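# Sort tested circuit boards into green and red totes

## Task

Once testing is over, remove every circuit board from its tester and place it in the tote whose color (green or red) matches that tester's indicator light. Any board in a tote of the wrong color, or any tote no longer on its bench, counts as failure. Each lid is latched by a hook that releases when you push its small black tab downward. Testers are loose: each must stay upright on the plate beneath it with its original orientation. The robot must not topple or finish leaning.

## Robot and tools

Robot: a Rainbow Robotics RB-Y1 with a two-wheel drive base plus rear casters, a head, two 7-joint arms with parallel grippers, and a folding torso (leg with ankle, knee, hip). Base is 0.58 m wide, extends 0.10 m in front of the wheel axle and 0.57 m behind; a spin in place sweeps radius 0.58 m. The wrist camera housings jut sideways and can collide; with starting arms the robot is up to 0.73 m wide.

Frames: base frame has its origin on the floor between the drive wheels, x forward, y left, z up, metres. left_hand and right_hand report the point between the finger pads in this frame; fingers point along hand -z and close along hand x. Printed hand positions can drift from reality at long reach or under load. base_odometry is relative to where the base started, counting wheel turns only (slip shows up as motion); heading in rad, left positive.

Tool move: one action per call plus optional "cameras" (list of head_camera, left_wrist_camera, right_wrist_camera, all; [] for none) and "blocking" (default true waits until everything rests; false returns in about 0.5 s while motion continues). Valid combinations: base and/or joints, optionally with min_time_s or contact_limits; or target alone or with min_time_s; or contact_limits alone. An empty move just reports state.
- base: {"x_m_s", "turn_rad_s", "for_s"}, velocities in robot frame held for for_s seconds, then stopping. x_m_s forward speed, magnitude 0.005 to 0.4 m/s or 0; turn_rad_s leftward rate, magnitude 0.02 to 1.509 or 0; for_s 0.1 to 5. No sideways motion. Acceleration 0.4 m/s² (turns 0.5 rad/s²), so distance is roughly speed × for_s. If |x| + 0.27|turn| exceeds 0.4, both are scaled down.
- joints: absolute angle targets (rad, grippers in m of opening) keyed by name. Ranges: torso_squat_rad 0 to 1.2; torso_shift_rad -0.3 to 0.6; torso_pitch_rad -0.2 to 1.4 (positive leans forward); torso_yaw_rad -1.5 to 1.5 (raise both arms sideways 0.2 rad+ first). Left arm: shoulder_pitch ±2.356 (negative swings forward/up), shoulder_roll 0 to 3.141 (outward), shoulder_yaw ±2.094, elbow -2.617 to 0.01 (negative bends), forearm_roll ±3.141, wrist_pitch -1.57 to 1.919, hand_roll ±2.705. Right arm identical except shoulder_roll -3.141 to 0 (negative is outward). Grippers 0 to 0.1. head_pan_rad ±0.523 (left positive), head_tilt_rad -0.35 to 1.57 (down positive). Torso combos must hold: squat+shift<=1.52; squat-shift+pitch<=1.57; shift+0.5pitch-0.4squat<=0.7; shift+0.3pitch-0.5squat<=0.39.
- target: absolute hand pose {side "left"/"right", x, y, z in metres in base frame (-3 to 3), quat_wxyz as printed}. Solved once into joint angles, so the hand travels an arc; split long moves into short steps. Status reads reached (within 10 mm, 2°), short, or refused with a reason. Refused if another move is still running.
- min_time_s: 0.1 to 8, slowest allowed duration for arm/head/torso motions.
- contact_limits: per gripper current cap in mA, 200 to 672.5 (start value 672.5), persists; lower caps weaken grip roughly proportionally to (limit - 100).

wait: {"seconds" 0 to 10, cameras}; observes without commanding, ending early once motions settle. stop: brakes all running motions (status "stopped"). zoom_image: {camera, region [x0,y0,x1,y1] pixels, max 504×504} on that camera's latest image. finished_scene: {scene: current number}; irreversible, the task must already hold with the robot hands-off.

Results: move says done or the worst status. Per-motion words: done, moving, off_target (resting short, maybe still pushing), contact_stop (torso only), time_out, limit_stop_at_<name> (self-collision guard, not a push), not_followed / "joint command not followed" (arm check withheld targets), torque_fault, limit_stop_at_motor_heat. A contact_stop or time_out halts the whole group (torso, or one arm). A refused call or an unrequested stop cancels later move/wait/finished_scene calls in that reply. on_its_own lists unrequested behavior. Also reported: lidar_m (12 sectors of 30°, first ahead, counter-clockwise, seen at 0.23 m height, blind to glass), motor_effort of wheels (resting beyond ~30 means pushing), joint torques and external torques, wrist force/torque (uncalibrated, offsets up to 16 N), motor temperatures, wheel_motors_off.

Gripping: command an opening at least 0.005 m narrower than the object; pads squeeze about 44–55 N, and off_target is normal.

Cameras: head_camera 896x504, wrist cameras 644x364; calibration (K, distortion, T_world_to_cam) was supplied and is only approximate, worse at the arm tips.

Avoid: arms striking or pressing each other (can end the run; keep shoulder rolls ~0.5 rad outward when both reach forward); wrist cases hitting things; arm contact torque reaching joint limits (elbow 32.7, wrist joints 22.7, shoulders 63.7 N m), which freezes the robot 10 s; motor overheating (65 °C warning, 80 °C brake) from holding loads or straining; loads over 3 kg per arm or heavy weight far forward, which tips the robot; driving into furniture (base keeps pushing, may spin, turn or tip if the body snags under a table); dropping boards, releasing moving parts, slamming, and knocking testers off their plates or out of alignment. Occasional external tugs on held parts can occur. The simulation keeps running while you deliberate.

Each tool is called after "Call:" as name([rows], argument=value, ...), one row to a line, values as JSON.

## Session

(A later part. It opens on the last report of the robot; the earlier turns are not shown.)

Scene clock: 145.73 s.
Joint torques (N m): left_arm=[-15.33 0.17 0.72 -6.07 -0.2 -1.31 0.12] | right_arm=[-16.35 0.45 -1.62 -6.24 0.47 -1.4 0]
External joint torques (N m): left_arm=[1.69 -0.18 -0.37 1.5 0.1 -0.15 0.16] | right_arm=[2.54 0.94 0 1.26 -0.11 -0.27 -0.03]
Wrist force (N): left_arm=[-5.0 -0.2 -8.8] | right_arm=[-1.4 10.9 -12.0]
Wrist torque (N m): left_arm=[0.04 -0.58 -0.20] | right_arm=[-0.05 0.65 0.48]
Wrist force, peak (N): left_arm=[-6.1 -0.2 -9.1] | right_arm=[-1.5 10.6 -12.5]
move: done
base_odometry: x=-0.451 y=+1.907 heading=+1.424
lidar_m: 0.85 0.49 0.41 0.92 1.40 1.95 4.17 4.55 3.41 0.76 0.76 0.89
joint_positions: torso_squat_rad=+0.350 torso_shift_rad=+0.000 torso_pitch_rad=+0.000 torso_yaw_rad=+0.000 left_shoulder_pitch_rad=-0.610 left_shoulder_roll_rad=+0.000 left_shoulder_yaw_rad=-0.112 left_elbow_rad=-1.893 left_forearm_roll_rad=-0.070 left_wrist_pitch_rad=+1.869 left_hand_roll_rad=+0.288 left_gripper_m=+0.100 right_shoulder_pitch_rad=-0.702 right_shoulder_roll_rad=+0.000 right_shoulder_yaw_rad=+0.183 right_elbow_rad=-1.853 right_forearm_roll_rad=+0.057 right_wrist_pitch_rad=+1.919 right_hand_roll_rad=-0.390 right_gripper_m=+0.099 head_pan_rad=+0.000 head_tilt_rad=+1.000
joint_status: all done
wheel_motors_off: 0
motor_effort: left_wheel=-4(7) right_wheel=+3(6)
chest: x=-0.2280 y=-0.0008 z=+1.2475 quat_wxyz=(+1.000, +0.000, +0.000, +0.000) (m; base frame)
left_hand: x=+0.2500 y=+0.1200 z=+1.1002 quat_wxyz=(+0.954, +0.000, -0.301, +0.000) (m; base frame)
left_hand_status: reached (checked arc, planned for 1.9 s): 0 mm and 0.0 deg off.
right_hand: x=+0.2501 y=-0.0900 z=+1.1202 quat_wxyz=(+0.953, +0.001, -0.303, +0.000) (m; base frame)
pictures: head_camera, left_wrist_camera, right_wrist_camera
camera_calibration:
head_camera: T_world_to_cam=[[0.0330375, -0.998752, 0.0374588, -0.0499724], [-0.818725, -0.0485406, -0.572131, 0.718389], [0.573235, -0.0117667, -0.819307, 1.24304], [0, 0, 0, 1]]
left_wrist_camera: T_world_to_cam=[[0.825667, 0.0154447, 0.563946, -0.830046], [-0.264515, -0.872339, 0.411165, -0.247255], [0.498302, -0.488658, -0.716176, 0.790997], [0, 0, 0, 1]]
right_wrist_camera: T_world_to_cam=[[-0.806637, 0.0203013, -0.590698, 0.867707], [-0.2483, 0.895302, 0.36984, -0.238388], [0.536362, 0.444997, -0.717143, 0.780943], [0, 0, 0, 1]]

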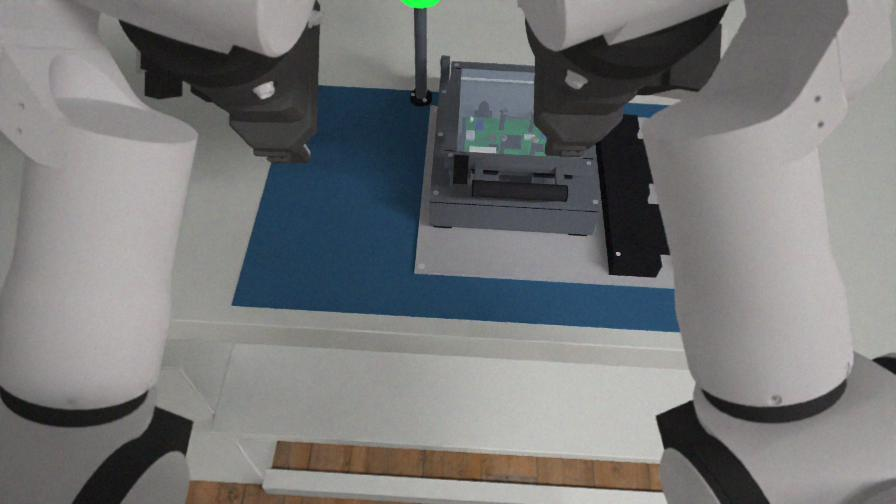

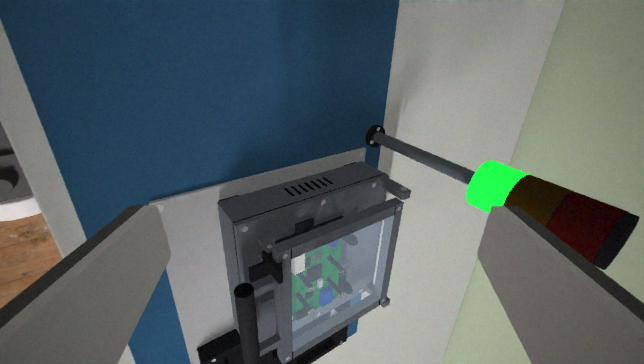

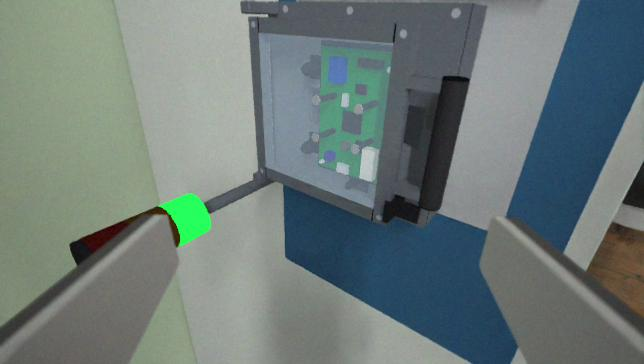

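Call:
move(target={"side":"right","x":0.25,"y":-0.22,"z":1.12,"quat_wxyz":[0.954,0,-0.301,0]}, cameras=[])

Call:
move(target={"side":"left","x":0.25,"y":0.03,"z":1.05,"quat_wxyz":[0.954,0,-0.301,0]}, cameras=["left_wrist_camera","head_camera"])

Call:
zoom_image(camera="left_wrist_camera", region=[160, 110, 460, 330])

Scene clock: 196.87 s.
Joint torques (N m): left_arm=[-15.68 0.1 0.81 -6.08 -0.16 -1.32 0.14] | right_arm=[-16.94 -3.8 -1.44 -6.83 0.01 -1.31 -0.23]
External joint torques (N m): left_arm=[1.34 -0.25 -0.28 1.5 0.14 -0.16 0.17] | right_arm=[1.32 1.48 0.49 0.41 -0.34 -0.09 -0.26]
Wrist force (N): left_arm=[-5.1 -0.2 -9.1] | right_arm=[-1.1 10.4 -12.1]
Wrist torque (N m): left_arm=[0.03 -0.57 -0.19] | right_arm=[-0.02 0.69 0.49]
Wrist force, peak (N): left_arm=[-5.2 -0.2 -9.5] | right_arm=[-1.7 12.2 -12.0]
move: done
base_odometry: x=-0.451 y=+1.907 heading=+1.424
lidar_m: 0.85 0.50 0.41 0.91 1.39 1.95 4.17 4.56 3.42 0.77 0.76 0.88
joint_positions: torso_squat_rad=+0.350 torso_shift_rad=+0.000 torso_pitch_rad=+0.000 torso_yaw_rad=+0.000 left_shoulder_pitch_rad=-0.610 left_shoulder_roll_rad=+0.000 left_shoulder_yaw_rad=-0.112 left_elbow_rad=-1.893 left_forearm_roll_rad=-0.070 left_wrist_pitch_rad=+1.869 left_hand_roll_rad=+0.288 left_gripper_m=+0.100 right_shoulder_pitch_rad=-0.582 right_shoulder_roll_rad=-0.210 right_shoulder_yaw_rad=-0.076 right_elbow_rad=-1.976 right_forearm_roll_rad=-0.157 right_wrist_pitch_rad=+1.919 right_hand_roll_rad=-0.175 right_gripper_m=+0.099 head_pan_rad=+0.000 head_tilt_rad=+1.000
joint_status: all done
wheel_motors_off: 0
motor_effort: left_wheel=-4(6) right_wheel=+2(4)
chest: x=-0.2280 y=-0.0008 z=+1.2475 quat_wxyz=(+1.000, +0.000, +0.000, +0.000) (m; base frame)
left_hand: x=+0.2500 y=+0.1200 z=+1.1001 quat_wxyz=(+0.954, +0.000, -0.301, +0.000) (m; base frame)
right_hand: x=+0.2501 y=-0.2201 z=+1.1201 quat_wxyz=(+0.952, +0.000, -0.305, +0.000) (m; base frame)
right_hand_status: reached (checked arc, planned for 0.6 s): 0 mm and 0.5 deg off.
pictures: none

Scene clock: 197.93 s.
Joint torques (N m): left_arm=[-16.84 -1.47 3.21 -7.19 -0.46 -0.96 -0.32] | right_arm=[-17.04 -3.79 -1.69 -6.49 0.04 -1.29 -0.27]
External joint torques (N m): left_arm=[0.31 0.47 0.29 1.14 0.19 0.02 -0.29] | right_arm=[1.22 1.49 0.23 0.75 -0.31 -0.07 -0.3]
Wrist force (N): left_arm=[-5.1 0.0 -8.9] | right_arm=[-1.4 10.6 -12.0]
Wrist torque (N m): left_arm=[-0.01 -0.56 -0.19] | right_arm=[-0.04 0.65 0.50]
Wrist force, peak (N): left_arm=[-5.8 -0.3 -9.3] | right_arm=[-1.7 10.7 -12.2]
move: done
base_odometry: x=-0.451 y=+1.907 heading=+1.424
lidar_m: 0.85 0.49 0.41 0.91 1.40 1.95 4.17 4.56 3.41 0.77 0.76 0.88
joint_positions: torso_squat_rad=+0.350 torso_shift_rad=+0.000 torso_pitch_rad=+0.000 torso_yaw_rad=+0.000 left_shoulder_pitch_rad=-0.650 left_shoulder_roll_rad=+0.000 left_shoulder_yaw_rad=-0.423 left_elbow_rad=-1.671 left_forearm_roll_rad=-0.056 left_wrist_pitch_rad=+1.704 left_hand_roll_rad=+0.626 left_gripper_m=+0.100 right_shoulder_pitch_rad=-0.582 right_shoulder_roll_rad=-0.210 right_shoulder_yaw_rad=-0.076 right_elbow_rad=-1.977 right_forearm_roll_rad=-0.157 right_wrist_pitch_rad=+1.919 right_hand_roll_rad=-0.175 right_gripper_m=+0.099 head_pan_rad=+0.000 head_tilt_rad=+1.000
joint_status: all done
wheel_motors_off: 0
motor_effort: left_wheel=-4(6) right_wheel=+3(5)
chest: x=-0.2280 y=-0.0008 z=+1.2475 quat_wxyz=(+1.000, +0.000, +0.000, +0.000) (m; base frame)
left_hand: x=+0.2495 y=+0.0304 z=+1.0502 quat_wxyz=(+0.953, +0.000, -0.301, +0.000) (m; base frame)
left_hand_status: reached (checked arc, planned for 0.6 s): 1 mm and 0.1 deg off.
right_hand: x=+0.2501 y=-0.2201 z=+1.1202 quat_wxyz=(+0.952, +0.000, -0.305, +0.000) (m; base frame)
pictures: head_camera, left_wrist_camera
camera_calibration:
head_camera: T_world_to_cam=[[0.0330372, -0.998752, 0.0374648, -0.0499789], [-0.818712, -0.048544, -0.572148, 0.718404], [0.573253, -0.0117707, -0.819294, 1.24303], [0, 0, 0, 1]]
left_wrist_camera: T_world_to_cam=[[0.825291, 0.0154107, 0.564498, -0.800617], [-0.265089, -0.87207, 0.411365, -0.305101], [0.498621, -0.489138, -0.715626, 0.711042], [0, 0, 0, 1]]

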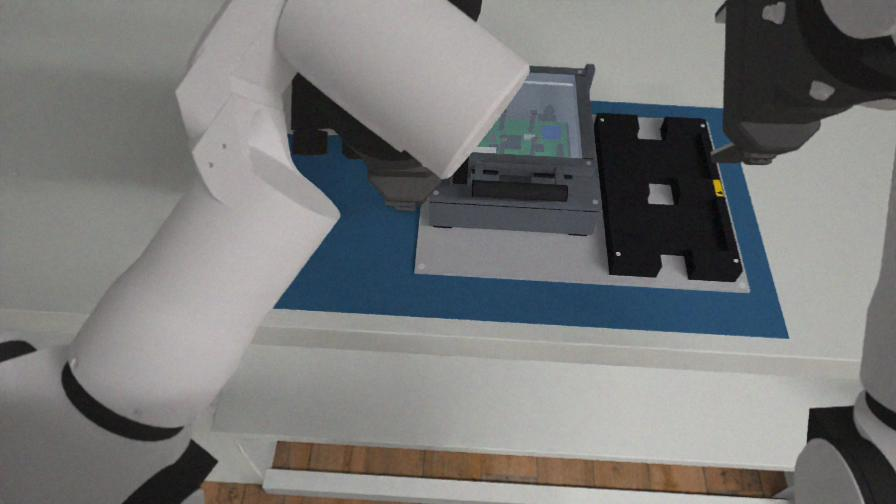

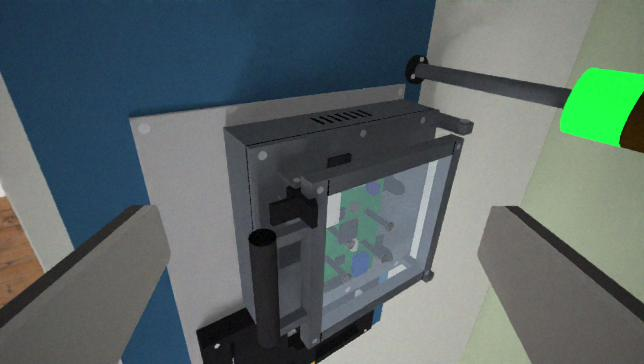

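Scaled by 1.680 from the camera's 644x364 image, which has a finer 920x520 frame.

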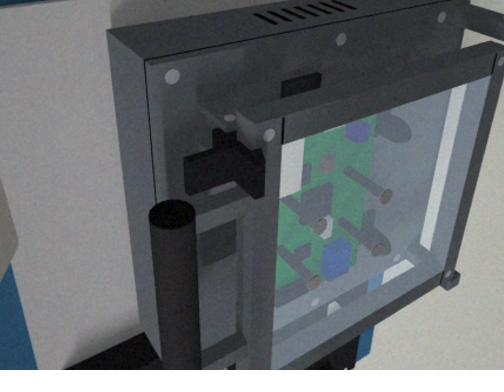

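Call:
move(joints={"left_gripper_m":0,"right_gripper_m":0.07}, cameras=[])

Call:
move(target={"side":"right","x":0.238,"y":-0.107,"z":1.006,"quat_wxyz":[0.940,0.166,-0.296,0.052]})

Call:
move(target={"side":"left","x":0.253,"y":0.018,"z":0.993,"quat_wxyz":[0.940,-0.166,-0.296,-0.052]})

Call:
zoom_image(camera="left_wrist_camera", region=[200, 130, 440, 340])

Call:
zoom_image(camera="right_wrist_camera", region=[200, 100, 500, 364])

Scene clock: 237.03 s.
Joint torques (N m): left_arm=[-17 -1.33 2.89 -7.28 -0.51 -1.01 -0.3] | right_arm=[-16.76 -3.42 -1.47 -6.56 0.1 -1.4 -0.14]
External joint torques (N m): left_arm=[0.15 0.61 -0.03 1.05 0.13 -0.04 -0.27] | right_arm=[1.5 1.86 0.45 0.68 -0.24 -0.18 -0.18]
Wrist force (N): left_arm=[-5.2 -0.2 -8.9] | right_arm=[-1.5 10.8 -12.1]
Wrist torque (N m): left_arm=[0.01 -0.57 -0.19] | right_arm=[-0.05 0.64 0.48]
Wrist force, peak (N): left_arm=[-5.3 0.0 -9.2] | right_arm=[-1.5 10.8 -12.2]
move: done
base_odometry: x=-0.451 y=+1.907 heading=+1.424
lidar_m: 0.85 0.50 0.41 0.92 1.39 1.95 4.16 4.56 3.40 0.77 0.77 0.89
joint_positions: torso_squat_rad=+0.350 torso_shift_rad=+0.000 torso_pitch_rad=+0.000 torso_yaw_rad=+0.000 left_shoulder_pitch_rad=-0.650 left_shoulder_roll_rad=+0.000 left_shoulder_yaw_rad=-0.423 left_elbow_rad=-1.671 left_forearm_roll_rad=-0.056 left_wrist_pitch_rad=+1.704 left_hand_roll_rad=+0.626 left_gripper_m=+0.000 right_shoulder_pitch_rad=-0.582 right_shoulder_roll_rad=-0.210 right_shoulder_yaw_rad=-0.076 right_elbow_rad=-1.977 right_forearm_roll_rad=-0.157 right_wrist_pitch_rad=+1.919 right_hand_roll_rad=-0.175 right_gripper_m=+0.070 head_pan_rad=+0.000 head_tilt_rad=+1.000
joint_status: all done
wheel_motors_off: 0
motor_effort: left_wheel=-6(6) right_wheel=+3(5)
chest: x=-0.2280 y=-0.0008 z=+1.2475 quat_wxyz=(+1.000, +0.000, +0.000, +0.000) (m; base frame)
left_hand: x=+0.2495 y=+0.0304 z=+1.0502 quat_wxyz=(+0.953, +0.000, -0.301, +0.000) (m; base frame)
right_hand: x=+0.2501 y=-0.2201 z=+1.1202 quat_wxyz=(+0.952, +0.000, -0.305, +0.000) (m; base frame)
pictures: none

Scene clock: 237.97 s.
Joint torques (N m): left_arm=[-16.58 -1.45 3.23 -7.31 -0.41 -0.99 -0.28] | right_arm=[-15.8 0.08 -0.59 -8.46 -0.27 -1.15 0.09]
External joint torques (N m): left_arm=[0.57 0.49 0.31 1.01 0.23 -0.01 -0.24] | right_arm=[-0.06 0.27 -0.38 1.06 0 0.12 0.06]
Wrist force (N): left_arm=[-4.9 0.0 -8.8] | right_arm=[-1.2 8.9 -11.3]
Wrist torque (N m): left_arm=[-0.01 -0.53 -0.18] | right_arm=[0.04 0.67 0.48]
Wrist force, peak (N): left_arm=[-5.0 0.1 -9.2] | right_arm=[-1.9 10.3 -12.5]
move: done
base_odometry: x=-0.451 y=+1.907 heading=+1.424
lidar_m: 0.86 0.50 0.41 0.92 1.40 1.93 4.17 4.56 3.41 0.77 0.77 0.89
joint_positions: torso_squat_rad=+0.350 torso_shift_rad=+0.000 torso_pitch_rad=+0.000 torso_yaw_rad=+0.000 left_shoulder_pitch_rad=-0.650 left_shoulder_roll_rad=+0.000 left_shoulder_yaw_rad=-0.423 left_elbow_rad=-1.671 left_forearm_roll_rad=-0.056 left_wrist_pitch_rad=+1.704 left_hand_roll_rad=+0.626 left_gripper_m=+0.000 right_shoulder_pitch_rad=-0.317 right_shoulder_roll_rad=+0.000 right_shoulder_yaw_rad=+0.001 right_elbow_rad=-1.839 right_forearm_roll_rad=-0.299 right_wrist_pitch_rad=+1.498 right_hand_roll_rad=-0.080 right_gripper_m=+0.070 head_pan_rad=+0.000 head_tilt_rad=+1.000
joint_status: all done
wheel_motors_off: 0
motor_effort: left_wheel=-4(6) right_wheel=+4(5)
chest: x=-0.2280 y=-0.0007 z=+1.2475 quat_wxyz=(+1.000, +0.000, +0.000, +0.000) (m; base frame)
left_hand: x=+0.2496 y=+0.0304 z=+1.0503 quat_wxyz=(+0.953, +0.000, -0.301, +0.000) (m; base frame)
right_hand: x=+0.2376 y=-0.1070 z=+1.0062 quat_wxyz=(+0.939, +0.166, -0.296, +0.052) (m; base frame)
right_hand_status: reached (checked arc, planned for 0.6 s): 0 mm and 0.0 deg off.
pictures: head_camera, left_wrist_camera, right_wrist_camera
camera_calibration:
head_camera: T_world_to_cam=[[0.0330417, -0.998751, 0.0374855, -0.04998], [-0.81871, -0.0485595, -0.57215, 0.718415], [0.573256, -0.011785, -0.819292, 1.24303], [0, 0, 0, 1]]
left_wrist_camera: T_world_to_cam=[[0.825261, 0.0154094, 0.564542, -0.800688], [-0.265124, -0.872058, 0.411368, -0.305088], [0.498652, -0.48916, -0.71559, 0.711011], [0, 0, 0, 1]]
right_wrist_camera: T_world_to_cam=[[-0.814157, 0.0252936, -0.580094, 0.782287], [-0.405819, 0.689743, 0.599638, -0.399863], [0.415283, 0.723612, -0.551294, 0.605177], [0, 0, 0, 1]]

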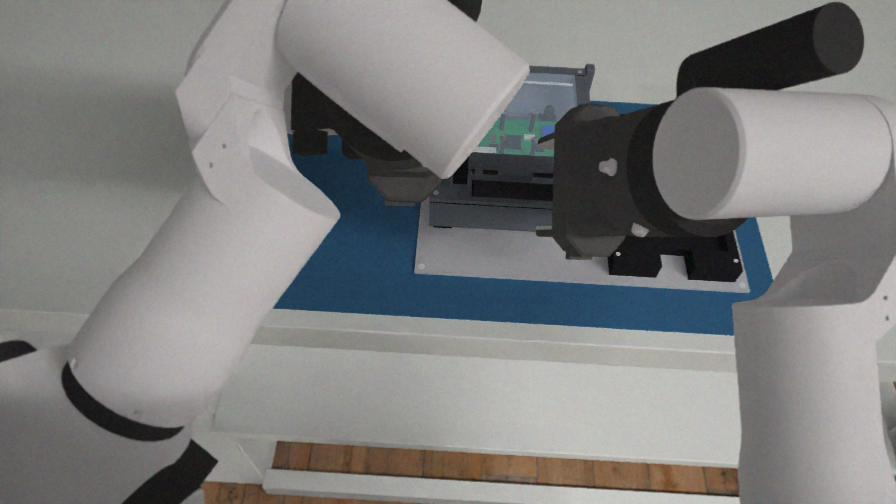

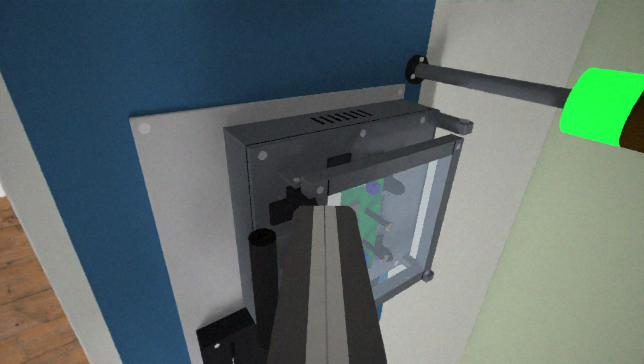

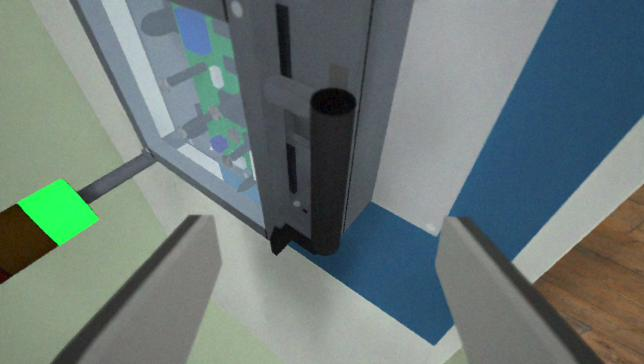

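Scene clock: 239.07 s.
Joint torques (N m): left_arm=[-15.76 -1.18 2.68 -8.44 0.06 -1.14 0.33] | right_arm=[-15.58 0.21 -0.52 -8.47 -0.37 -1.08 0.18]
External joint torques (N m): left_arm=[0.55 0.33 0.04 0.95 0.02 0.18 0.36] | right_arm=[0.17 0.39 -0.31 1.05 -0.1 0.19 0.15]
Wrist force (N): left_arm=[-5.4 1.7 -8.4] | right_arm=[-1.3 9.0 -11.2]
Wrist torque (N m): left_arm=[-0.09 -0.58 -0.18] | right_arm=[0.04 0.64 0.50]
Wrist force, peak (N): left_arm=[-5.6 1.1 -9.3] | right_arm=[-1.6 9.4 -11.7]
move: done
base_odometry: x=-0.451 y=+1.907 heading=+1.424
lidar_m: 0.86 0.50 0.41 0.91 1.39 1.95 4.17 4.56 3.41 0.77 0.76 0.89
joint_positions: torso_squat_rad=+0.350 torso_shift_rad=+0.000 torso_pitch_rad=+0.000 torso_yaw_rad=+0.000 left_shoulder_pitch_rad=-0.458 left_shoulder_roll_rad=+0.072 left_shoulder_yaw_rad=-0.330 left_elbow_rad=-1.642 left_forearm_roll_rad=+0.271 left_wrist_pitch_rad=+1.316 left_hand_roll_rad=+0.432 left_gripper_m=+0.000 right_shoulder_pitch_rad=-0.317 right_shoulder_roll_rad=+0.000 right_shoulder_yaw_rad=+0.001 right_elbow_rad=-1.839 right_forearm_roll_rad=-0.299 right_wrist_pitch_rad=+1.498 right_hand_roll_rad=-0.080 right_gripper_m=+0.070 head_pan_rad=+0.000 head_tilt_rad=+1.000
joint_status: all done
wheel_motors_off: 0
motor_effort: left_wheel=-4(6) right_wheel=+5(5)
chest: x=-0.2280 y=-0.0007 z=+1.2475 quat_wxyz=(+1.000, +0.000, +0.000, +0.000) (m; base frame)
left_hand: x=+0.2528 y=+0.0181 z=+0.9933 quat_wxyz=(+0.939, -0.165, -0.296, -0.051) (m; base frame)
left_hand_status: reached (checked arc, planned for 0.6 s): 0 mm and 0.1 deg off.
right_hand: x=+0.2376 y=-0.1071 z=+1.0062 quat_wxyz=(+0.939, +0.166, -0.296, +0.052) (m; base frame)
pictures: head_camera, left_wrist_camera, right_wrist_camera
camera_calibration:
head_camera: T_world_to_cam=[[0.0330488, -0.998751, 0.0374744, -0.0499804], [-0.818707, -0.0485591, -0.572154, 0.718417], [0.573259, -0.0117715, -0.819289, 1.24303], [0, 0, 0, 1]]
left_wrist_camera: T_world_to_cam=[[0.828583, 0.0124293, 0.559728, -0.767032], [-0.41703, -0.653339, 0.63185, -0.476076], [0.373546, -0.756964, -0.536162, 0.52083], [0, 0, 0, 1]]
right_wrist_camera: T_world_to_cam=[[-0.814128, 0.0252797, -0.580135, 0.78234], [-0.405861, 0.689737, 0.599617, -0.399838], [0.415299, 0.723619, -0.551274, 0.605166], [0, 0, 0, 1]]

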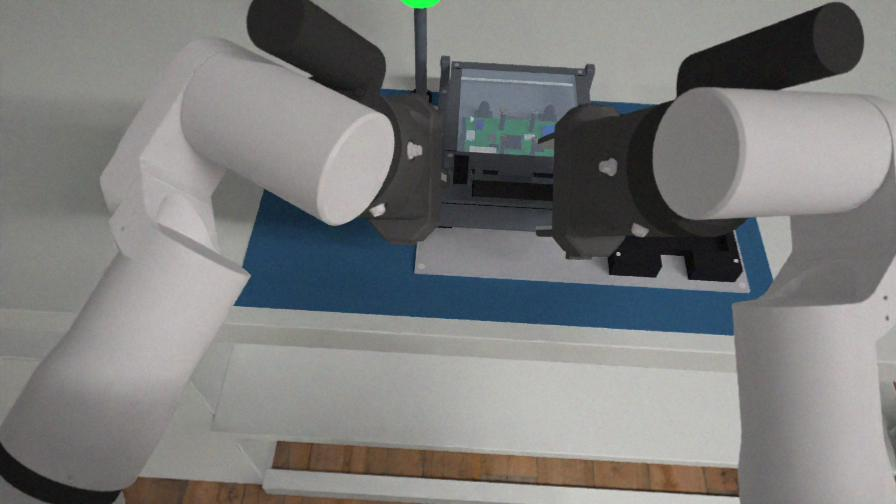

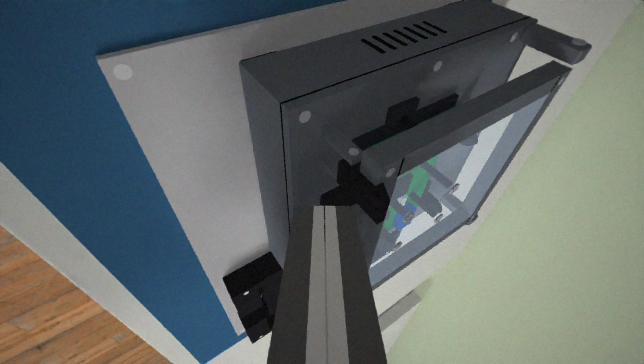

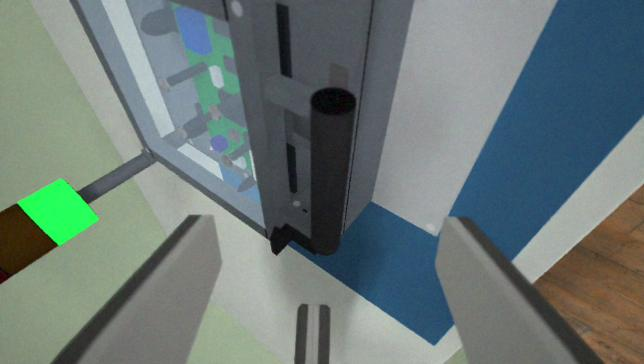

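Scaled by 2.100 from the camera's 644x364 image, which has a finer 920x520 frame.

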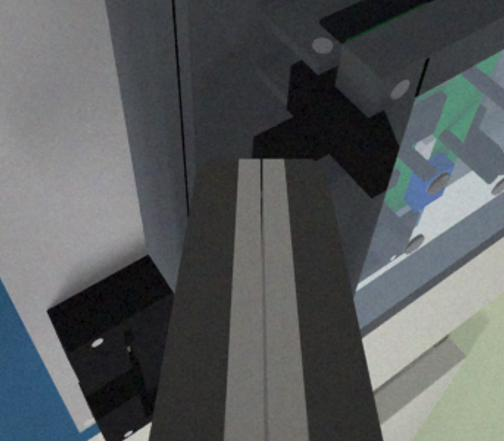

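Scaled by 1.680 from the camera's 644x364 image, which has a finer 1265x715 frame.

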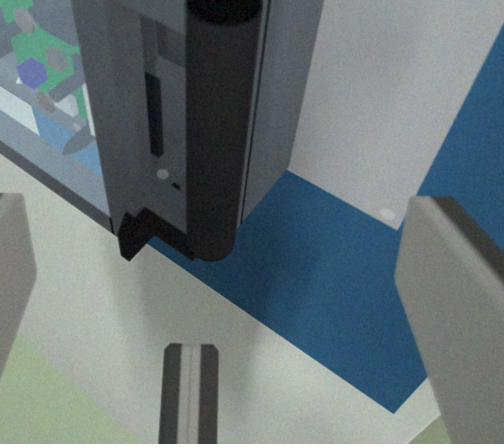

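Call:
move(target={"side":"right","x":0.257,"y":-0.0905,"z":0.978,"quat_wxyz":[0.940,0.166,-0.296,0.052]}, cameras=["right_wrist_camera","left_wrist_camera"])

Call:
zoom_image(camera="right_wrist_camera", region=[150, 50, 500, 364])

Call:
zoom_image(camera="left_wrist_camera", region=[200, 130, 440, 340])

Scene clock: 279.37 s.
Joint torques (N m): left_arm=[-15.86 -1.1 2.99 -8.48 0.21 -1.24 0.31] | right_arm=[-15.77 0.4 -0.26 -8.71 -0.3 -1.18 -0.12]
External joint torques (N m): left_arm=[0.45 0.41 0.34 0.91 0.16 0.08 0.35] | right_arm=[0.86 0.3 0.14 1.23 -0.08 0.09 -0.16]
Wrist force (N): left_arm=[-5.3 1.7 -8.5] | right_arm=[-1.6 9.0 -11.5]
Wrist torque (N m): left_arm=[-0.09 -0.57 -0.20] | right_arm=[0.02 0.59 0.49]
Wrist force, peak (N): left_arm=[-5.4 1.8 -8.8] | right_arm=[-0.6 10.4 -11.8]
move: done
base_odometry: x=-0.451 y=+1.907 heading=+1.424
lidar_m: 0.86 0.50 0.40 0.91 1.39 1.94 4.16 4.56 3.41 0.77 0.77 0.88
joint_positions: torso_squat_rad=+0.350 torso_shift_rad=+0.000 torso_pitch_rad=+0.000 torso_yaw_rad=+0.000 left_shoulder_pitch_rad=-0.458 left_shoulder_roll_rad=+0.072 left_shoulder_yaw_rad=-0.330 left_elbow_rad=-1.642 left_forearm_roll_rad=+0.271 left_wrist_pitch_rad=+1.316 left_hand_roll_rad=+0.432 left_gripper_m=+0.000 right_shoulder_pitch_rad=-0.352 right_shoulder_roll_rad=-0.001 right_shoulder_yaw_rad=+0.041 right_elbow_rad=-1.676 right_forearm_roll_rad=-0.289 right_wrist_pitch_rad=+1.358 right_hand_roll_rad=-0.091 right_gripper_m=+0.070 head_pan_rad=+0.000 head_tilt_rad=+1.000
joint_status: all done
wheel_motors_off: 0
motor_effort: left_wheel=-5(6) right_wheel=+3(6)
chest: x=-0.2280 y=-0.0007 z=+1.2475 quat_wxyz=(+1.000, +0.000, +0.000, +0.000) (m; base frame)
left_hand: x=+0.2528 y=+0.0181 z=+0.9933 quat_wxyz=(+0.939, -0.165, -0.296, -0.051) (m; base frame)
right_hand: x=+0.2565 y=-0.0906 z=+0.9784 quat_wxyz=(+0.939, +0.166, -0.296, +0.052) (m; base frame)
right_hand_status: reached (checked arc, planned for 0.5 s): 1 mm and 0.0 deg off.
pictures: left_wrist_camera, right_wrist_camera
camera_calibration:
left_wrist_camera: T_world_to_cam=[[0.828572, 0.0124324, 0.559745, -0.767054], [-0.417036, -0.653349, 0.631835, -0.476057], [0.373564, -0.756954, -0.536162, 0.520831], [0, 0, 0, 1]]
right_wrist_camera: T_world_to_cam=[[-0.813938, 0.0255381, -0.58039, 0.7814], [-0.405848, 0.689833, 0.599514, -0.386751], [0.415683, 0.723518, -0.551117, 0.569898], [0, 0, 0, 1]]

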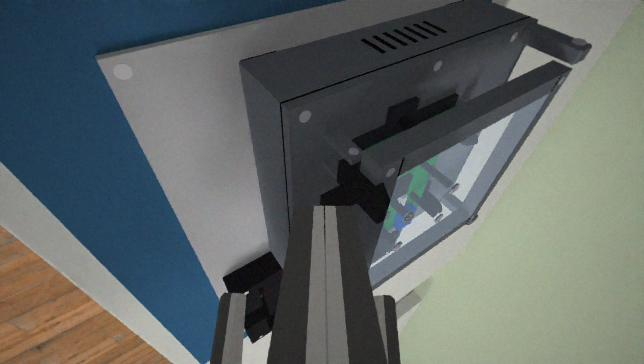

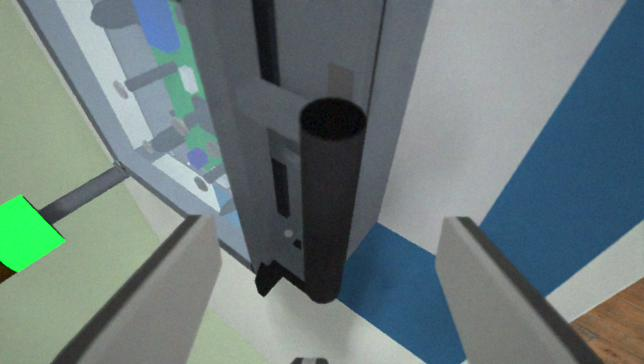

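Scaled by 1.440 from the camera's 644x364 image, which has a finer 1265x715 frame.

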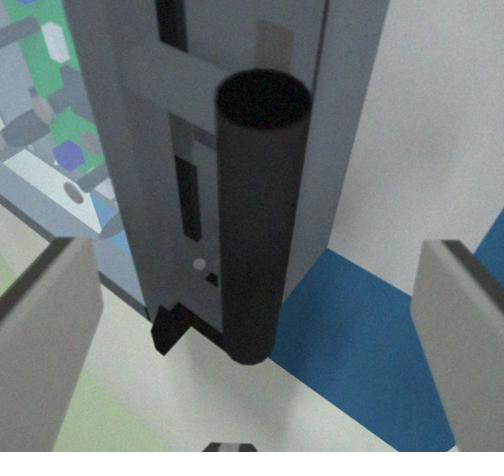

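Scaled by 2.100 from the camera's 644x364 image, which has a finer 920x520 frame.

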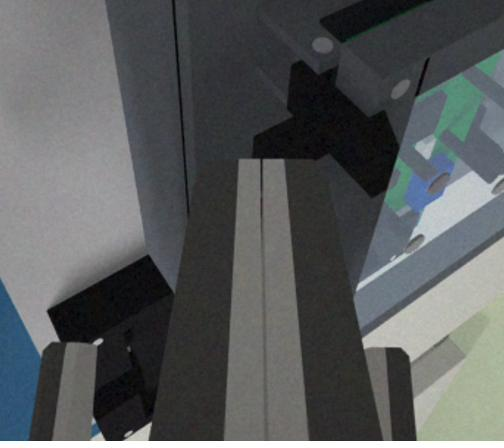

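Call:
move(target={"side":"right","x":0.268,"y":-0.0836,"z":0.962,"quat_wxyz":[0.940,0.166,-0.296,0.052]}, cameras=[])

Call:
move(joints={"right_gripper_m":0.035})

Call:
zoom_image(camera="right_wrist_camera", region=[150, 50, 500, 364])

Scene clock: 286.30 s.
Joint torques (N m): left_arm=[-15.72 -0.99 2.69 -8.39 0.23 -1.15 0.35] | right_arm=[-17.06 0.3 0.08 -8.28 -0.51 -1.26 -0.05]
External joint torques (N m): left_arm=[0.6 0.52 0.05 1 0.19 0.17 0.39] | right_arm=[0.17 0.21 0.57 1.83 -0.3 0.01 -0.08]
Wrist force (N): left_arm=[-5.0 1.9 -8.4] | right_arm=[-1.6 9.1 -11.5]
Wrist torque (N m): left_arm=[-0.11 -0.54 -0.18] | right_arm=[0.01 0.61 0.47]
Wrist force, peak (N): left_arm=[-5.4 1.8 -8.6] | right_arm=[-2.2 9.6 -12.2]
move: done
base_odometry: x=-0.451 y=+1.907 heading=+1.424
lidar_m: 0.85 0.50 0.41 0.92 1.39 1.94 4.17 4.55 3.40 0.76 0.76 0.89
joint_positions: torso_squat_rad=+0.350 torso_shift_rad=+0.000 torso_pitch_rad=+0.000 torso_yaw_rad=+0.000 left_shoulder_pitch_rad=-0.458 left_shoulder_roll_rad=+0.072 left_shoulder_yaw_rad=-0.330 left_elbow_rad=-1.642 left_forearm_roll_rad=+0.271 left_wrist_pitch_rad=+1.316 left_hand_roll_rad=+0.432 left_gripper_m=+0.000 right_shoulder_pitch_rad=-0.382 right_shoulder_roll_rad=-0.001 right_shoulder_yaw_rad=+0.051 right_elbow_rad=-1.570 right_forearm_roll_rad=-0.290 right_wrist_pitch_rad=+1.277 right_hand_roll_rad=-0.089 right_gripper_m=+0.070 head_pan_rad=+0.000 head_tilt_rad=+1.000
joint_status: all done
wheel_motors_off: 0
motor_effort: left_wheel=-5(6) right_wheel=+3(5)
chest: x=-0.2280 y=-0.0007 z=+1.2475 quat_wxyz=(+1.000, +0.000, +0.000, +0.000) (m; base frame)
left_hand: x=+0.2528 y=+0.0181 z=+0.9933 quat_wxyz=(+0.939, -0.165, -0.296, -0.051) (m; base frame)
right_hand: x=+0.2679 y=-0.0837 z=+0.9622 quat_wxyz=(+0.939, +0.166, -0.296, +0.052) (m; base frame)
right_hand_status: reached (checked arc, planned for 0.4 s): 0 mm and 0.0 deg off.
pictures: none

Scene clock: 287.43 s.
Joint torques (N m): left_arm=[-15.78 -1.19 2.92 -8.32 0.14 -1.11 0.33] | right_arm=[-14.13 0.04 0.05 -8.16 -0.17 -1.05 -0.04]
External joint torques (N m): left_arm=[0.53 0.32 0.28 1.07 0.09 0.22 0.36] | right_arm=[3.09 -0.05 0.54 1.96 0.04 0.22 -0.07]
Wrist force (N): left_arm=[-5.0 1.9 -8.4] | right_arm=[-1.3 9.1 -11.4]
Wrist torque (N m): left_arm=[-0.10 -0.53 -0.18] | right_arm=[0.01 0.67 0.49]
Wrist force, peak (N): left_arm=[-5.5 1.7 -8.9] | right_arm=[20.1 9.5 -5.6]
move: done
base_odometry: x=-0.451 y=+1.907 heading=+1.424
lidar_m: 0.86 0.49 0.41 0.91 1.39 1.94 4.17 4.56 3.41 0.77 0.77 0.89
joint_positions: torso_squat_rad=+0.350 torso_shift_rad=+0.000 torso_pitch_rad=+0.000 torso_yaw_rad=+0.000 left_shoulder_pitch_rad=-0.458 left_shoulder_roll_rad=+0.072 left_shoulder_yaw_rad=-0.330 left_elbow_rad=-1.642 left_forearm_roll_rad=+0.271 left_wrist_pitch_rad=+1.316 left_hand_roll_rad=+0.432 left_gripper_m=+0.000 right_shoulder_pitch_rad=-0.383 right_shoulder_roll_rad=+0.000 right_shoulder_yaw_rad=+0.051 right_elbow_rad=-1.570 right_forearm_roll_rad=-0.290 right_wrist_pitch_rad=+1.277 right_hand_roll_rad=-0.089 right_gripper_m=+0.035 head_pan_rad=+0.000 head_tilt_rad=+1.000
joint_status: all done
wheel_motors_off: 0
motor_effort: left_wheel=-4(6) right_wheel=+5(7)
chest: x=-0.2281 y=-0.0007 z=+1.2475 quat_wxyz=(+1.000, +0.000, +0.000, +0.000) (m; base frame)
left_hand: x=+0.2528 y=+0.0181 z=+0.9933 quat_wxyz=(+0.939, -0.165, -0.296, -0.051) (m; base frame)
right_hand: x=+0.2681 y=-0.0835 z=+0.9626 quat_wxyz=(+0.939, +0.166, -0.296, +0.052) (m; base frame)
pictures: head_camera, left_wrist_camera, right_wrist_camera
camera_calibration:
head_camera: T_world_to_cam=[[0.0330403, -0.99875, 0.0374961, -0.0500017], [-0.81865, -0.0485658, -0.572236, 0.718493], [0.573342, -0.0117893, -0.819231, 1.243], [0, 0, 0, 1]]
left_wrist_camera: T_world_to_cam=[[0.828499, 0.0124258, 0.559853, -0.767162], [-0.41713, -0.653333, 0.63179, -0.476037], [0.373621, -0.756969, -0.536102, 0.520788], [0, 0, 0, 1]]
right_wrist_camera: T_world_to_cam=[[-0.813547, 0.0254653, -0.580942, 0.781875], [-0.406467, 0.689535, 0.599439, -0.377262], [0.415844, 0.723805, -0.550618, 0.550633], [0, 0, 0, 1]]

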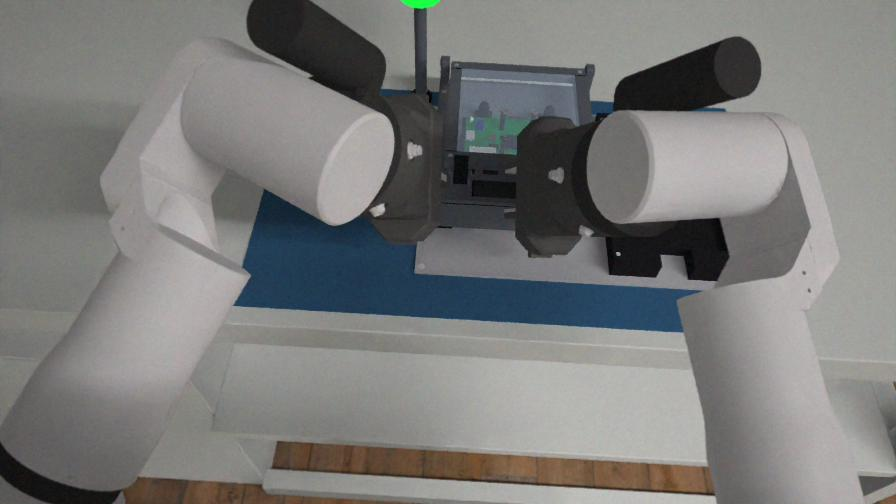

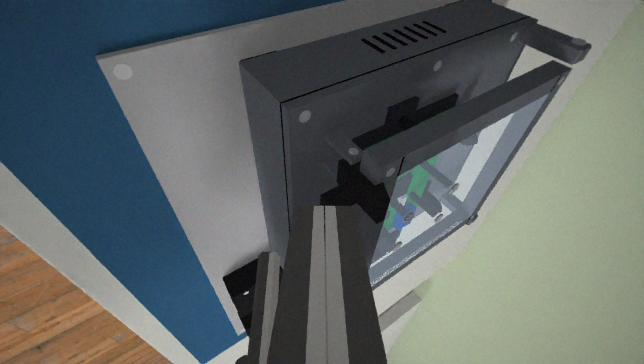

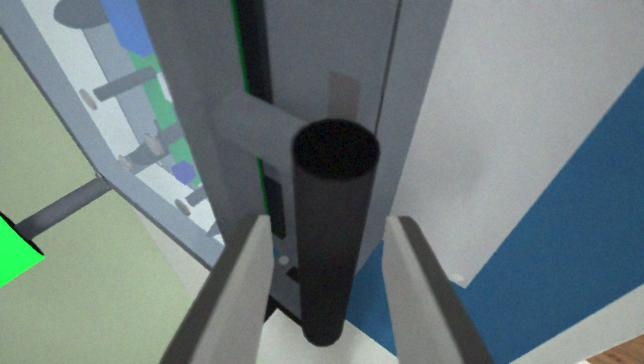

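Scaled by 1.440 from the camera's 644x364 image, which has a finer 1265x715 frame.

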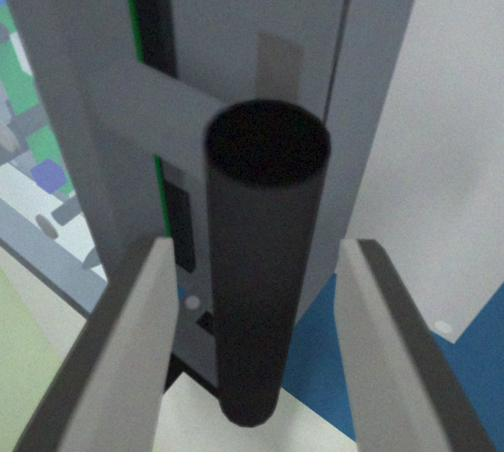

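Call:
move(contact_limits={"right_gripper_m":300}, cameras=[])

Call:
move(joints={"right_gripper_m":0.0}, cameras=["right_wrist_camera"])

Call:
zoom_image(camera="right_wrist_camera", region=[150, 50, 500, 364])

Scene clock: 292.73 s.
Joint torques (N m): left_arm=[-15.75 -1.15 3.15 -8.42 0.15 -1.15 0.3] | right_arm=[-14.04 -0.01 -0.09 -8.13 -0.1 -0.96 0]
External joint torques (N m): left_arm=[0.56 0.36 0.5 0.97 0.11 0.18 0.34] | right_arm=[3.2 -0.09 0.4 1.98 0.11 0.31 -0.04]
Wrist force (N): left_arm=[-5.3 1.6 -8.5] | right_arm=[-1.3 8.7 -11.5]
Wrist torque (N m): left_arm=[-0.08 -0.59 -0.20] | right_arm=[0.07 0.65 0.49]
Wrist force, peak (N): left_arm=[-5.2 2.0 -8.7] | right_arm=[-1.4 9.3 -11.6]
base_odometry: x=-0.451 y=+1.907 heading=+1.424
lidar_m: 0.85 0.49 0.41 0.92 1.39 1.95 4.17 4.55 3.41 0.77 0.76 0.88
joint_positions: torso_squat_rad=+0.350 torso_shift_rad=+0.000 torso_pitch_rad=+0.000 torso_yaw_rad=+0.000 left_shoulder_pitch_rad=-0.458 left_shoulder_roll_rad=+0.072 left_shoulder_yaw_rad=-0.330 left_elbow_rad=-1.642 left_forearm_roll_rad=+0.271 left_wrist_pitch_rad=+1.316 left_hand_roll_rad=+0.432 left_gripper_m=+0.000 right_shoulder_pitch_rad=-0.382 right_shoulder_roll_rad=+0.000 right_shoulder_yaw_rad=+0.051 right_elbow_rad=-1.570 right_forearm_roll_rad=-0.290 right_wrist_pitch_rad=+1.277 right_hand_roll_rad=-0.089 right_gripper_m=+0.035 head_pan_rad=+0.000 head_tilt_rad=+1.000
wheel_motors_off: 0
motor_effort: left_wheel=-5(5) right_wheel=+4(5)
contact_limits: right_gripper_m 300 mA
chest: x=-0.2281 y=-0.0007 z=+1.2475 quat_wxyz=(+1.000, +0.000, +0.000, +0.000) (m; base frame)
left_hand: x=+0.2528 y=+0.0181 z=+0.9933 quat_wxyz=(+0.939, -0.165, -0.296, -0.051) (m; base frame)
right_hand: x=+0.2681 y=-0.0835 z=+0.9625 quat_wxyz=(+0.939, +0.166, -0.296, +0.052) (m; base frame)
pictures: none

Scene clock: 293.60 s.
Joint torques (N m): left_arm=[-15.7 -1.14 2.95 -8.19 0.18 -1.16 0.24] | right_arm=[-14.24 -0.07 -0.12 -8.16 -0.2 -0.74 -0.01]
External joint torques (N m): left_arm=[0.61 0.38 0.3 1.2 0.14 0.17 0.27] | right_arm=[2.99 -0.15 0.37 1.95 0.01 0.53 -0.05]
Wrist force (N): left_arm=[-5.1 1.7 -8.6] | right_arm=[1.6 8.8 -13.3]
Wrist torque (N m): left_arm=[-0.08 -0.56 -0.21] | right_arm=[0.04 0.47 0.24]
Wrist force, peak (N): left_arm=[-5.3 1.9 -8.6] | right_arm=[1.9 8.4 -14.2]
move: off_target
base_odometry: x=-0.451 y=+1.907 heading=+1.424
lidar_m: 0.86 0.49 0.41 0.92 1.39 1.94 4.17 4.55 3.42 0.77 0.77 0.89
joint_positions: torso_squat_rad=+0.350 torso_shift_rad=+0.000 torso_pitch_rad=+0.000 torso_yaw_rad=+0.000 left_shoulder_pitch_rad=-0.458 left_shoulder_roll_rad=+0.072 left_shoulder_yaw_rad=-0.330 left_elbow_rad=-1.642 left_forearm_roll_rad=+0.271 left_wrist_pitch_rad=+1.316 left_hand_roll_rad=+0.432 left_gripper_m=+0.000 right_shoulder_pitch_rad=-0.382 right_shoulder_roll_rad=+0.000 right_shoulder_yaw_rad=+0.051 right_elbow_rad=-1.570 right_forearm_roll_rad=-0.290 right_wrist_pitch_rad=+1.277 right_hand_roll_rad=-0.089 right_gripper_m=+0.015 head_pan_rad=+0.000 head_tilt_rad=+1.000
joint_status: right_gripper_m off_target (ended at +0.015, target +0.000)
wheel_motors_off: 0
motor_effort: left_wheel=-5(6) right_wheel=+5(6)
contact_limits: right_gripper_m 300 mA
chest: x=-0.2281 y=-0.0007 z=+1.2475 quat_wxyz=(+1.000, +0.000, +0.000, +0.000) (m; base frame)
left_hand: x=+0.2528 y=+0.0181 z=+0.9933 quat_wxyz=(+0.939, -0.165, -0.296, -0.051) (m; base frame)
right_hand: x=+0.2681 y=-0.0835 z=+0.9625 quat_wxyz=(+0.939, +0.166, -0.296, +0.052) (m; base frame)
pictures: right_wrist_camera
camera_calibration:
right_wrist_camera: T_world_to_cam=[[-0.813535, 0.0254872, -0.580957, 0.781892], [-0.406458, 0.689549, 0.599429, -0.377235], [0.415876, 0.723791, -0.550613, 0.550608], [0, 0, 0, 1]]

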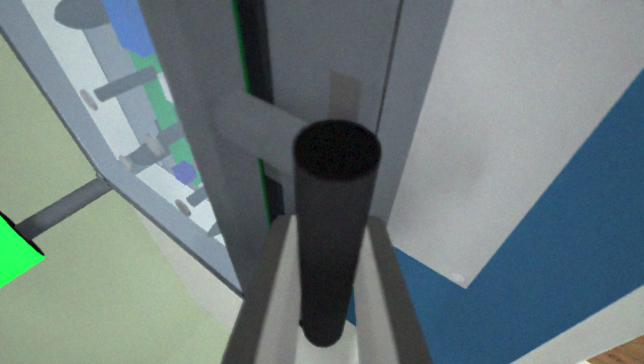

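Scaled by 1.440 from the camera's 644x364 image, which has a finer 1265x715 frame.

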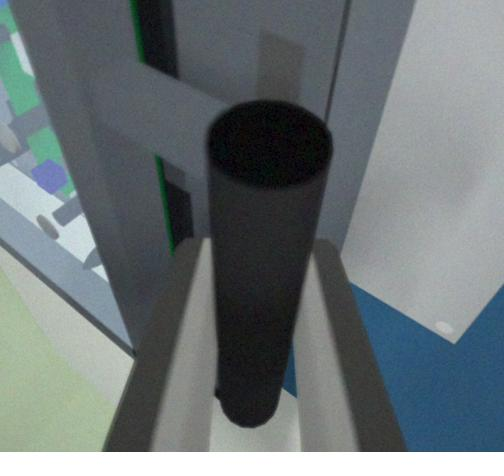

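Call:
move(target={"side":"left","x":0.271,"y":0.0087,"z":0.990,"quat_wxyz":[0.940,-0.166,-0.296,-0.052]})

Call:
zoom_image(camera="left_wrist_camera", region=[220, 100, 440, 300])

Call:
zoom_image(camera="head_camera", region=[400, 100, 600, 260])

Scene clock: 299.57 s.
Joint torques (N m): left_arm=[-16.19 -1.31 2.95 -8.18 0.21 -1.39 -0.17] | right_arm=[-14.34 0.04 -0.36 -8.09 -0.34 -0.56 -0.02]
External joint torques (N m): left_arm=[1.13 0 0.32 1.32 0.15 -0.07 -0.13] | right_arm=[2.89 -0.05 0.14 2.02 -0.13 0.71 -0.05]
Wrist force (N): left_arm=[-5.4 1.6 -8.6] | right_arm=[1.2 9.2 -13.6]
Wrist torque (N m): left_arm=[-0.06 -0.61 -0.19] | right_arm=[0.02 0.46 0.22]
Wrist force, peak (N): left_arm=[-6.1 1.9 -9.2] | right_arm=[1.8 10.0 -14.8]
move: done
base_odometry: x=-0.451 y=+1.907 heading=+1.424
lidar_m: 0.86 0.48 0.41 0.92 1.39 1.94 4.17 4.56 3.41 0.78 0.76 0.88
joint_positions: torso_squat_rad=+0.350 torso_shift_rad=+0.000 torso_pitch_rad=+0.000 torso_yaw_rad=+0.000 left_shoulder_pitch_rad=-0.526 left_shoulder_roll_rad=+0.051 left_shoulder_yaw_rad=-0.315 left_elbow_rad=-1.522 left_forearm_roll_rad=+0.276 left_wrist_pitch_rad=+1.267 left_hand_roll_rad=+0.421 left_gripper_m=+0.000 right_shoulder_pitch_rad=-0.382 right_shoulder_roll_rad=+0.000 right_shoulder_yaw_rad=+0.051 right_elbow_rad=-1.570 right_forearm_roll_rad=-0.290 right_wrist_pitch_rad=+1.277 right_hand_roll_rad=-0.089 right_gripper_m=+0.015 head_pan_rad=+0.000 head_tilt_rad=+1.000
joint_status: all done
wheel_motors_off: 0
motor_effort: left_wheel=-3(6) right_wheel=+4(6)
contact_limits: right_gripper_m 300 mA
chest: x=-0.2281 y=-0.0007 z=+1.2475 quat_wxyz=(+1.000, +0.000, +0.000, +0.000) (m; base frame)
left_hand: x=+0.2709 y=+0.0087 z=+0.9901 quat_wxyz=(+0.939, -0.166, -0.296, -0.052) (m; base frame)
left_hand_status: reached (checked arc, planned for 0.4 s): 0 mm and 0.0 deg off.
right_hand: x=+0.2681 y=-0.0835 z=+0.9625 quat_wxyz=(+0.939, +0.166, -0.296, +0.052) (m; base frame)
pictures: head_camera, left_wrist_camera, right_wrist_camera
camera_calibration:
head_camera: T_world_to_cam=[[0.0330384, -0.998751, 0.0374721, -0.0499822], [-0.81867, -0.04855, -0.572208, 0.718473], [0.573313, -0.0117724, -0.819252, 1.243], [0, 0, 0, 1]]
left_wrist_camera: T_world_to_cam=[[0.829005, 0.0106969, 0.559139, -0.77964], [-0.417945, -0.652466, 0.632147, -0.472728], [0.371581, -0.757742, -0.536427, 0.506126], [0, 0, 0, 1]]
right_wrist_camera: T_world_to_cam=[[-0.813511, 0.0255103, -0.580989, 0.781932], [-0.406467, 0.689552, 0.599419, -0.37721], [0.415913, 0.723787, -0.550589, 0.550576], [0, 0, 0, 1]]

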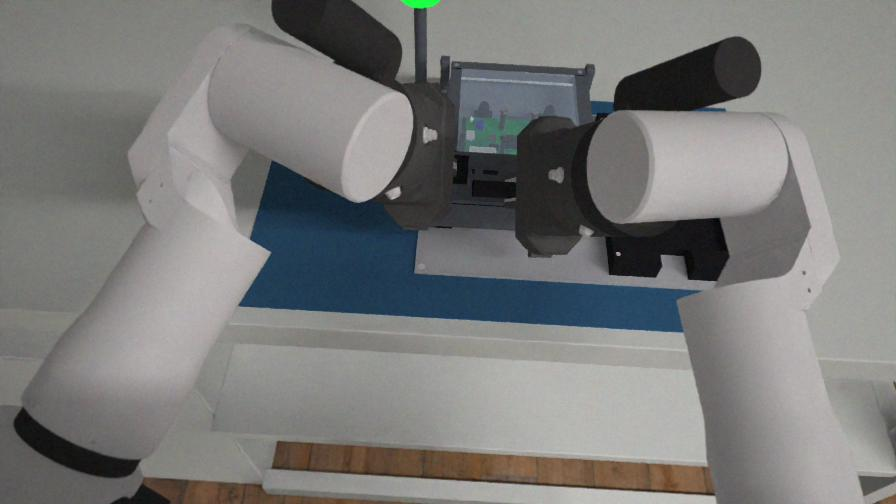

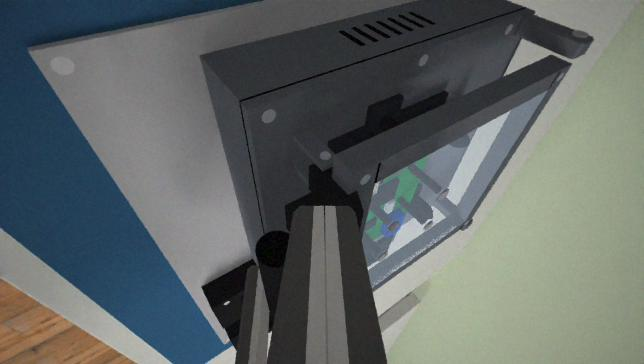

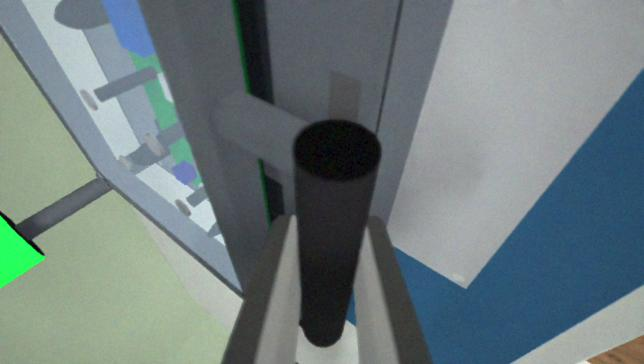

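Scaled by 2.291 from the camera's 644x364 image, which has a finer 920x520 frame.

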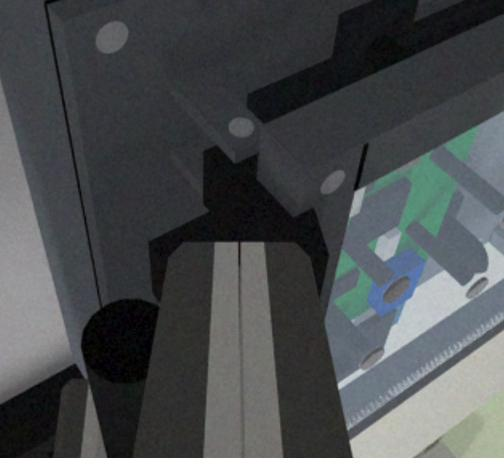

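Scaled by 2.520 from the camera's 896x504 image, which has a finer 1280x720 frame.

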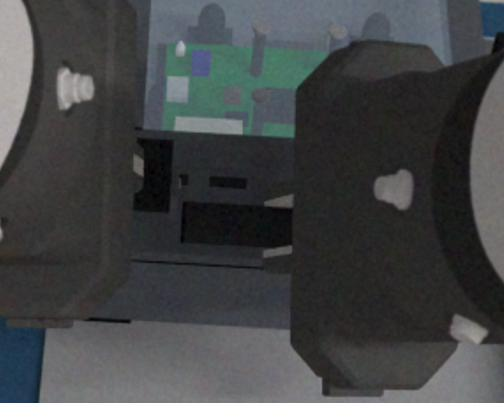

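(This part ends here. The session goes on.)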